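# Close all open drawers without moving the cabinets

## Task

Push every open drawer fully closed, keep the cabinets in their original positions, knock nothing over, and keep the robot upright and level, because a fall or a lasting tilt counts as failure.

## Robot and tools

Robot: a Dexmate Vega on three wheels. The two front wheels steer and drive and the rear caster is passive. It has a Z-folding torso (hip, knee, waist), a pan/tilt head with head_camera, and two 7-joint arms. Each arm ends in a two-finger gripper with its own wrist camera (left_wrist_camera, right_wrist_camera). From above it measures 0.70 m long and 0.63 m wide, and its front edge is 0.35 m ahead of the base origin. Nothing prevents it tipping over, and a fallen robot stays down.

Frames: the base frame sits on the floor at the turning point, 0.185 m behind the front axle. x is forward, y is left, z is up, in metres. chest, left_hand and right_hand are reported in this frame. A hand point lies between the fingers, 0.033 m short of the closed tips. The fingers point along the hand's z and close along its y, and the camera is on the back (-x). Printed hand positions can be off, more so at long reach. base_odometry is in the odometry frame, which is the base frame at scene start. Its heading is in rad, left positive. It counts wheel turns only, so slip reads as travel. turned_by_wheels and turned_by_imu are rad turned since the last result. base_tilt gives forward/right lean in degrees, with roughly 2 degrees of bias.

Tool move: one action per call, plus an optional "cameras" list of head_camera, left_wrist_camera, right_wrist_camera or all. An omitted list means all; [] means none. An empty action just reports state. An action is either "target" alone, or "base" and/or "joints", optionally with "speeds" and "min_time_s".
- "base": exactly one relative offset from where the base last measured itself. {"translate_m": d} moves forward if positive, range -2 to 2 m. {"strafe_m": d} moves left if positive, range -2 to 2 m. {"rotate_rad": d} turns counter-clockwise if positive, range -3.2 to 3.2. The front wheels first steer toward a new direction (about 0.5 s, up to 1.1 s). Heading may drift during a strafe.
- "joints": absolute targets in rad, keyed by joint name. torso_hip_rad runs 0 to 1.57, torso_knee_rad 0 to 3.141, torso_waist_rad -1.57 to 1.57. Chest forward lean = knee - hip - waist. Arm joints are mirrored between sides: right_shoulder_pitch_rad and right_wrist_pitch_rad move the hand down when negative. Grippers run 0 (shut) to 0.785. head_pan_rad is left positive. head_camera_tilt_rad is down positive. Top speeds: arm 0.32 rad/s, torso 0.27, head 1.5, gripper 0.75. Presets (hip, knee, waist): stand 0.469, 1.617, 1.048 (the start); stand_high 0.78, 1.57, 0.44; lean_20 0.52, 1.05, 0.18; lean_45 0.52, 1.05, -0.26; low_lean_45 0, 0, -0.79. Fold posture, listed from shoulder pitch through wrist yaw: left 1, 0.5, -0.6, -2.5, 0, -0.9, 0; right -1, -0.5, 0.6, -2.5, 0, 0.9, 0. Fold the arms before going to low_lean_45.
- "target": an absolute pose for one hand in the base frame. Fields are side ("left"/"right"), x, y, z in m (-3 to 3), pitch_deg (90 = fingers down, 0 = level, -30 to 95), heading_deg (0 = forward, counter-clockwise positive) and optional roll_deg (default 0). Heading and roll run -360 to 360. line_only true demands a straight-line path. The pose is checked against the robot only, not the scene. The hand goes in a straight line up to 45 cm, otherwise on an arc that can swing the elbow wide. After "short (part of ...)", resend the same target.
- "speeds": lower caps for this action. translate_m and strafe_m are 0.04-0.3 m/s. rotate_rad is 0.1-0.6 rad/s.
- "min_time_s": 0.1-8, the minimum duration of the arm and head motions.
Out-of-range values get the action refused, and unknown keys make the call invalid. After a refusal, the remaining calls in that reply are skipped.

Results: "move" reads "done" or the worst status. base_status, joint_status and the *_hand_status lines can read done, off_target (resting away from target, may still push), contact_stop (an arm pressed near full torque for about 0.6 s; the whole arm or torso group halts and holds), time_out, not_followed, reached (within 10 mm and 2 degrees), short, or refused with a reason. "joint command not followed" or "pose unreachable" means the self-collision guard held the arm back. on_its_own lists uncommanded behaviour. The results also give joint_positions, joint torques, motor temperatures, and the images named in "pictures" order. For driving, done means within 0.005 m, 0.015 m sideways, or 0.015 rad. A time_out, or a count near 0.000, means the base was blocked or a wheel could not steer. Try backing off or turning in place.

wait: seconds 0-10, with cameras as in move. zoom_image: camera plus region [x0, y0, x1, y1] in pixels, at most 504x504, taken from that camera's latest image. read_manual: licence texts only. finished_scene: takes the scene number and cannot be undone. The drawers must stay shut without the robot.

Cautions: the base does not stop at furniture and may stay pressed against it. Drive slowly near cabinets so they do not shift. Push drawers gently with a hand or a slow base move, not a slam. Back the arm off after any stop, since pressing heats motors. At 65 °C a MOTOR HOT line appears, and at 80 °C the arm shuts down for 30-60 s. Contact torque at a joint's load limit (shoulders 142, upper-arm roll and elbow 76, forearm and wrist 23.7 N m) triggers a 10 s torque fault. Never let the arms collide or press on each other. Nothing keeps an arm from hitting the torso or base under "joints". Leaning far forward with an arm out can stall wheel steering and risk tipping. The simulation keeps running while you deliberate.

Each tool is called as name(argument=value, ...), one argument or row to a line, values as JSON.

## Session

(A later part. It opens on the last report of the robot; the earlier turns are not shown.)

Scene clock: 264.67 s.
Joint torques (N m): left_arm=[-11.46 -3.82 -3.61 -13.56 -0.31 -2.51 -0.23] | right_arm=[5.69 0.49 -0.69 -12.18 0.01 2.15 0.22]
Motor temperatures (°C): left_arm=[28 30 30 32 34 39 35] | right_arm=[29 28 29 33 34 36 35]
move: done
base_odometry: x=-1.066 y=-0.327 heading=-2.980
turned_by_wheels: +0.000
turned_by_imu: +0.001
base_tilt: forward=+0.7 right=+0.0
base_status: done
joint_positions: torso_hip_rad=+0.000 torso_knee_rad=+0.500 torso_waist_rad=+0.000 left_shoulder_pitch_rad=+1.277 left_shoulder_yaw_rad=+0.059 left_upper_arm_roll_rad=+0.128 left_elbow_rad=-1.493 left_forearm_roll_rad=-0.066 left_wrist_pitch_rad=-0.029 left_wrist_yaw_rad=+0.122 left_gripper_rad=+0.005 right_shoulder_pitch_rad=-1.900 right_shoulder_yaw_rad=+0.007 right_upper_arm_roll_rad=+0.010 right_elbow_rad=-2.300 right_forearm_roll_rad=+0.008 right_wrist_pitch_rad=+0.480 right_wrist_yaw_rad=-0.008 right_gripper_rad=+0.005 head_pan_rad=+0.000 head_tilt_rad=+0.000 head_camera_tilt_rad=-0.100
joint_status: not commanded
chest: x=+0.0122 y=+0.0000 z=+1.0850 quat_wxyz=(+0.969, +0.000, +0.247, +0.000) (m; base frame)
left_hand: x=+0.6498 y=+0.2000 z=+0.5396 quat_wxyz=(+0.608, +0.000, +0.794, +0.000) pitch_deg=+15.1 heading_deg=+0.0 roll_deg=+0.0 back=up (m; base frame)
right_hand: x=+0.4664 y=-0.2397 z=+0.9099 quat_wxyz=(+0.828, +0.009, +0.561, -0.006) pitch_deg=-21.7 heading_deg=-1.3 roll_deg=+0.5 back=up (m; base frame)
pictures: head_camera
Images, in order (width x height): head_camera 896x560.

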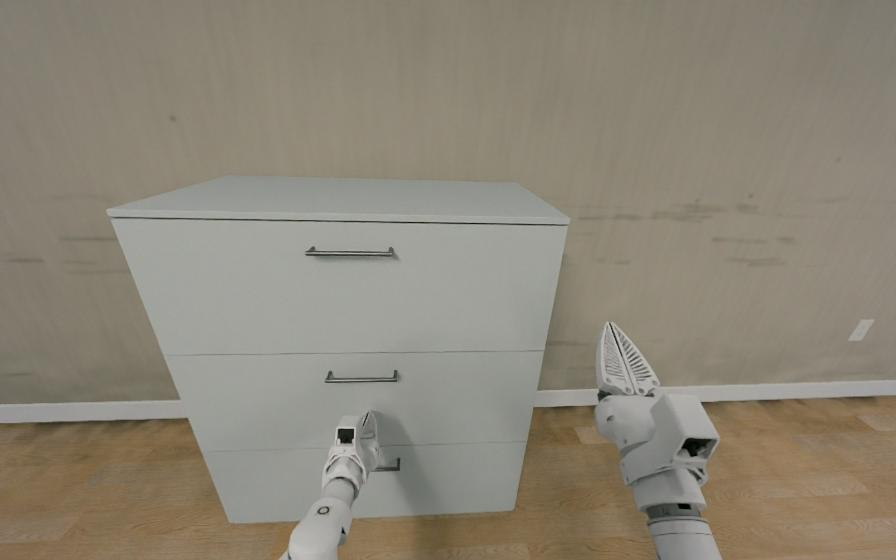

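move(
  base={"translate_m":0.025},
  speeds={"translate_m":0.05},
  cameras=["left_wrist_camera"],
)

Scene clock: 271.17 s.
Joint torques (N m): left_arm=[-10.25 -0.8 -1.46 -14.29 0.37 -2.14 -0.94] | right_arm=[6.42 0.52 -0.62 -12.21 -0.14 2 0.11]
Motor temperatures (°C): left_arm=[28 30 30 32 34 39 35] | right_arm=[29 28 29 33 34 36 35]
move: done
base_odometry: x=-1.091 y=-0.331 heading=-2.981
turned_by_wheels: +0.000
turned_by_imu: +0.000
base_tilt: forward=+0.7 right=-0.1
base_status: done
joint_positions: torso_hip_rad=+0.000 torso_knee_rad=+0.500 torso_waist_rad=+0.000 left_shoulder_pitch_rad=+1.276 left_shoulder_yaw_rad=+0.059 left_upper_arm_roll_rad=+0.128 left_elbow_rad=-1.493 left_forearm_roll_rad=-0.066 left_wrist_pitch_rad=-0.029 left_wrist_yaw_rad=+0.122 left_gripper_rad=+0.005 right_shoulder_pitch_rad=-1.900 right_shoulder_yaw_rad=+0.007 right_upper_arm_roll_rad=+0.010 right_elbow_rad=-2.300 right_forearm_roll_rad=+0.008 right_wrist_pitch_rad=+0.480 right_wrist_yaw_rad=-0.008 right_gripper_rad=+0.005 head_pan_rad=+0.000 head_tilt_rad=+0.000 head_camera_tilt_rad=-0.100
joint_status: not commanded
chest: x=+0.0122 y=+0.0000 z=+1.0850 quat_wxyz=(+0.969, +0.000, +0.247, +0.000) (m; base frame)
left_hand: x=+0.6498 y=+0.2000 z=+0.5395 quat_wxyz=(+0.608, +0.000, +0.794, +0.000) pitch_deg=+15.1 heading_deg=+0.0 roll_deg=+0.0 back=up (m; base frame)
right_hand: x=+0.4664 y=-0.2397 z=+0.9099 quat_wxyz=(+0.828, +0.009, +0.561, -0.006) pitch_deg=-21.7 heading_deg=-1.3 roll_deg=+0.5 back=up (m; base frame)
pictures: left_wrist_camera
Images, in order (width x height): left_wrist_camera 672x420.

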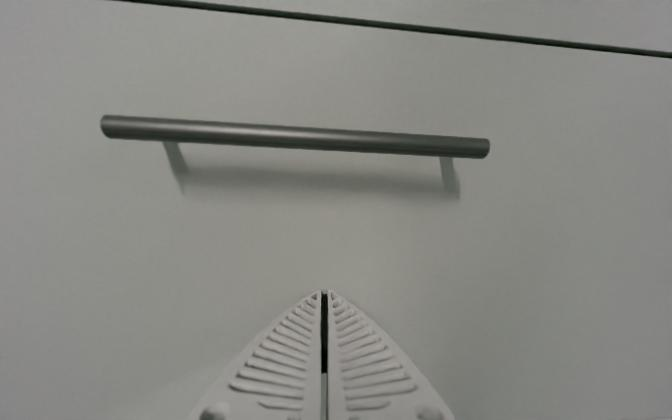

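move(
  base={"translate_m":0.03},
  speeds={"translate_m":0.06},
  cameras=["head_camera","left_wrist_camera"],
)

Scene clock: 274.77 s.
Joint torques (N m): left_arm=[-42.76 -4.74 -3.98 -30.94 -0.01 -7.44 0.16] | right_arm=[5.65 0.81 -0.58 -12.65 -0.14 2.43 0.27]
Motor temperatures (°C): left_arm=[28 30 30 32 34 40 35] | right_arm=[29 28 29 33 34 36 35]
move: done
base_odometry: x=-1.121 y=-0.336 heading=-2.980
turned_by_wheels: +0.000
turned_by_imu: +0.001
base_tilt: forward=+0.6 right=-0.1
base_status: done
joint_positions: torso_hip_rad=+0.000 torso_knee_rad=+0.500 torso_waist_rad=+0.000 left_shoulder_pitch_rad=+1.278 left_shoulder_yaw_rad=+0.059 left_upper_arm_roll_rad=+0.128 left_elbow_rad=-1.492 left_forearm_roll_rad=-0.066 left_wrist_pitch_rad=-0.027 left_wrist_yaw_rad=+0.122 left_gripper_rad=+0.005 right_shoulder_pitch_rad=-1.900 right_shoulder_yaw_rad=+0.007 right_upper_arm_roll_rad=+0.010 right_elbow_rad=-2.300 right_forearm_roll_rad=+0.008 right_wrist_pitch_rad=+0.480 right_wrist_yaw_rad=-0.008 right_gripper_rad=+0.005 head_pan_rad=+0.000 head_tilt_rad=+0.000 head_camera_tilt_rad=-0.100
joint_status: not commanded
chest: x=+0.0120 y=+0.0000 z=+1.0850 quat_wxyz=(+0.969, +0.000, +0.247, +0.000) (m; base frame)
left_hand: x=+0.6484 y=+0.1999 z=+0.5373 quat_wxyz=(+0.607, +0.000, +0.795, +0.000) pitch_deg=+15.3 heading_deg=+0.0 roll_deg=+0.0 back=up (m; base frame)
right_hand: x=+0.4663 y=-0.2397 z=+0.9100 quat_wxyz=(+0.828, +0.009, +0.561, -0.006) pitch_deg=-21.8 heading_deg=-1.3 roll_deg=+0.5 back=up (m; base frame)
pictures: head_camera, left_wrist_camera
Images, in order (width x height): head_camera 896x560, left_wrist_camera 672x420.

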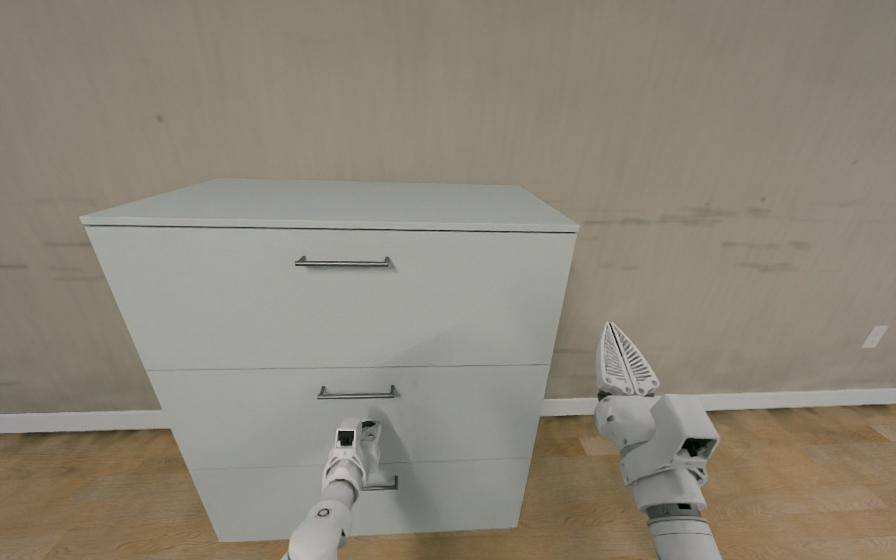

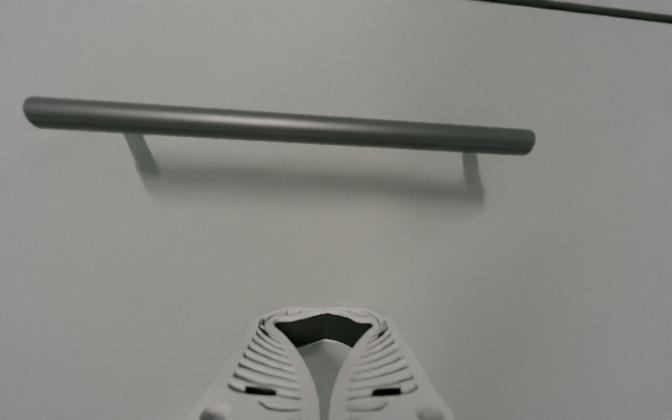

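Closed at stop. Back off and finish.

move(
  base={"translate_m":-0.12},
  cameras=[],
)

finished_scene(
  scene=3,
)

Scene clock: 279.53 s.
Joint torques (N m): left_arm=[-11.74 -1.82 -1.37 -13.93 0.31 -2.86 -0.12] | right_arm=[6.87 0.46 -0.72 -12.17 -0.08 1.88 0.16]
Motor temperatures (°C): left_arm=[29 30 30 33 34 40 35] | right_arm=[29 28 29 33 34 36 35]
move: done
base_odometry: x=-1.002 y=-0.316 heading=-2.980
turned_by_wheels: +0.000
turned_by_imu: +0.000
base_tilt: forward=+0.7 right=+0.0
base_status: done
joint_positions: torso_hip_rad=+0.000 torso_knee_rad=+0.500 torso_waist_rad=+0.000 left_shoulder_pitch_rad=+1.277 left_shoulder_yaw_rad=+0.059 left_upper_arm_roll_rad=+0.128 left_elbow_rad=-1.493 left_forearm_roll_rad=-0.066 left_wrist_pitch_rad=-0.029 left_wrist_yaw_rad=+0.122 left_gripper_rad=+0.005 right_shoulder_pitch_rad=-1.900 right_shoulder_yaw_rad=+0.007 right_upper_arm_roll_rad=+0.010 right_elbow_rad=-2.300 right_forearm_roll_rad=+0.008 right_wrist_pitch_rad=+0.480 right_wrist_yaw_rad=-0.008 right_gripper_rad=+0.005 head_pan_rad=+0.000 head_tilt_rad=+0.000 head_camera_tilt_rad=-0.100
joint_status: not commanded
chest: x=+0.0122 y=+0.0000 z=+1.0850 quat_wxyz=(+0.969, +0.000, +0.247, +0.000) (m; base frame)
left_hand: x=+0.6497 y=+0.1999 z=+0.5396 quat_wxyz=(+0.608, +0.000, +0.794, +0.000) pitch_deg=+15.0 heading_deg=+0.0 roll_deg=+0.0 back=up (m; base frame)
right_hand: x=+0.4664 y=-0.2397 z=+0.9099 quat_wxyz=(+0.828, +0.009, +0.561, -0.006) pitch_deg=-21.7 heading_deg=-1.3 roll_deg=+0.5 back=up (m; base frame)
pictures: none
No camera images: "cameras" was empty.

The scene is finished: the task was done.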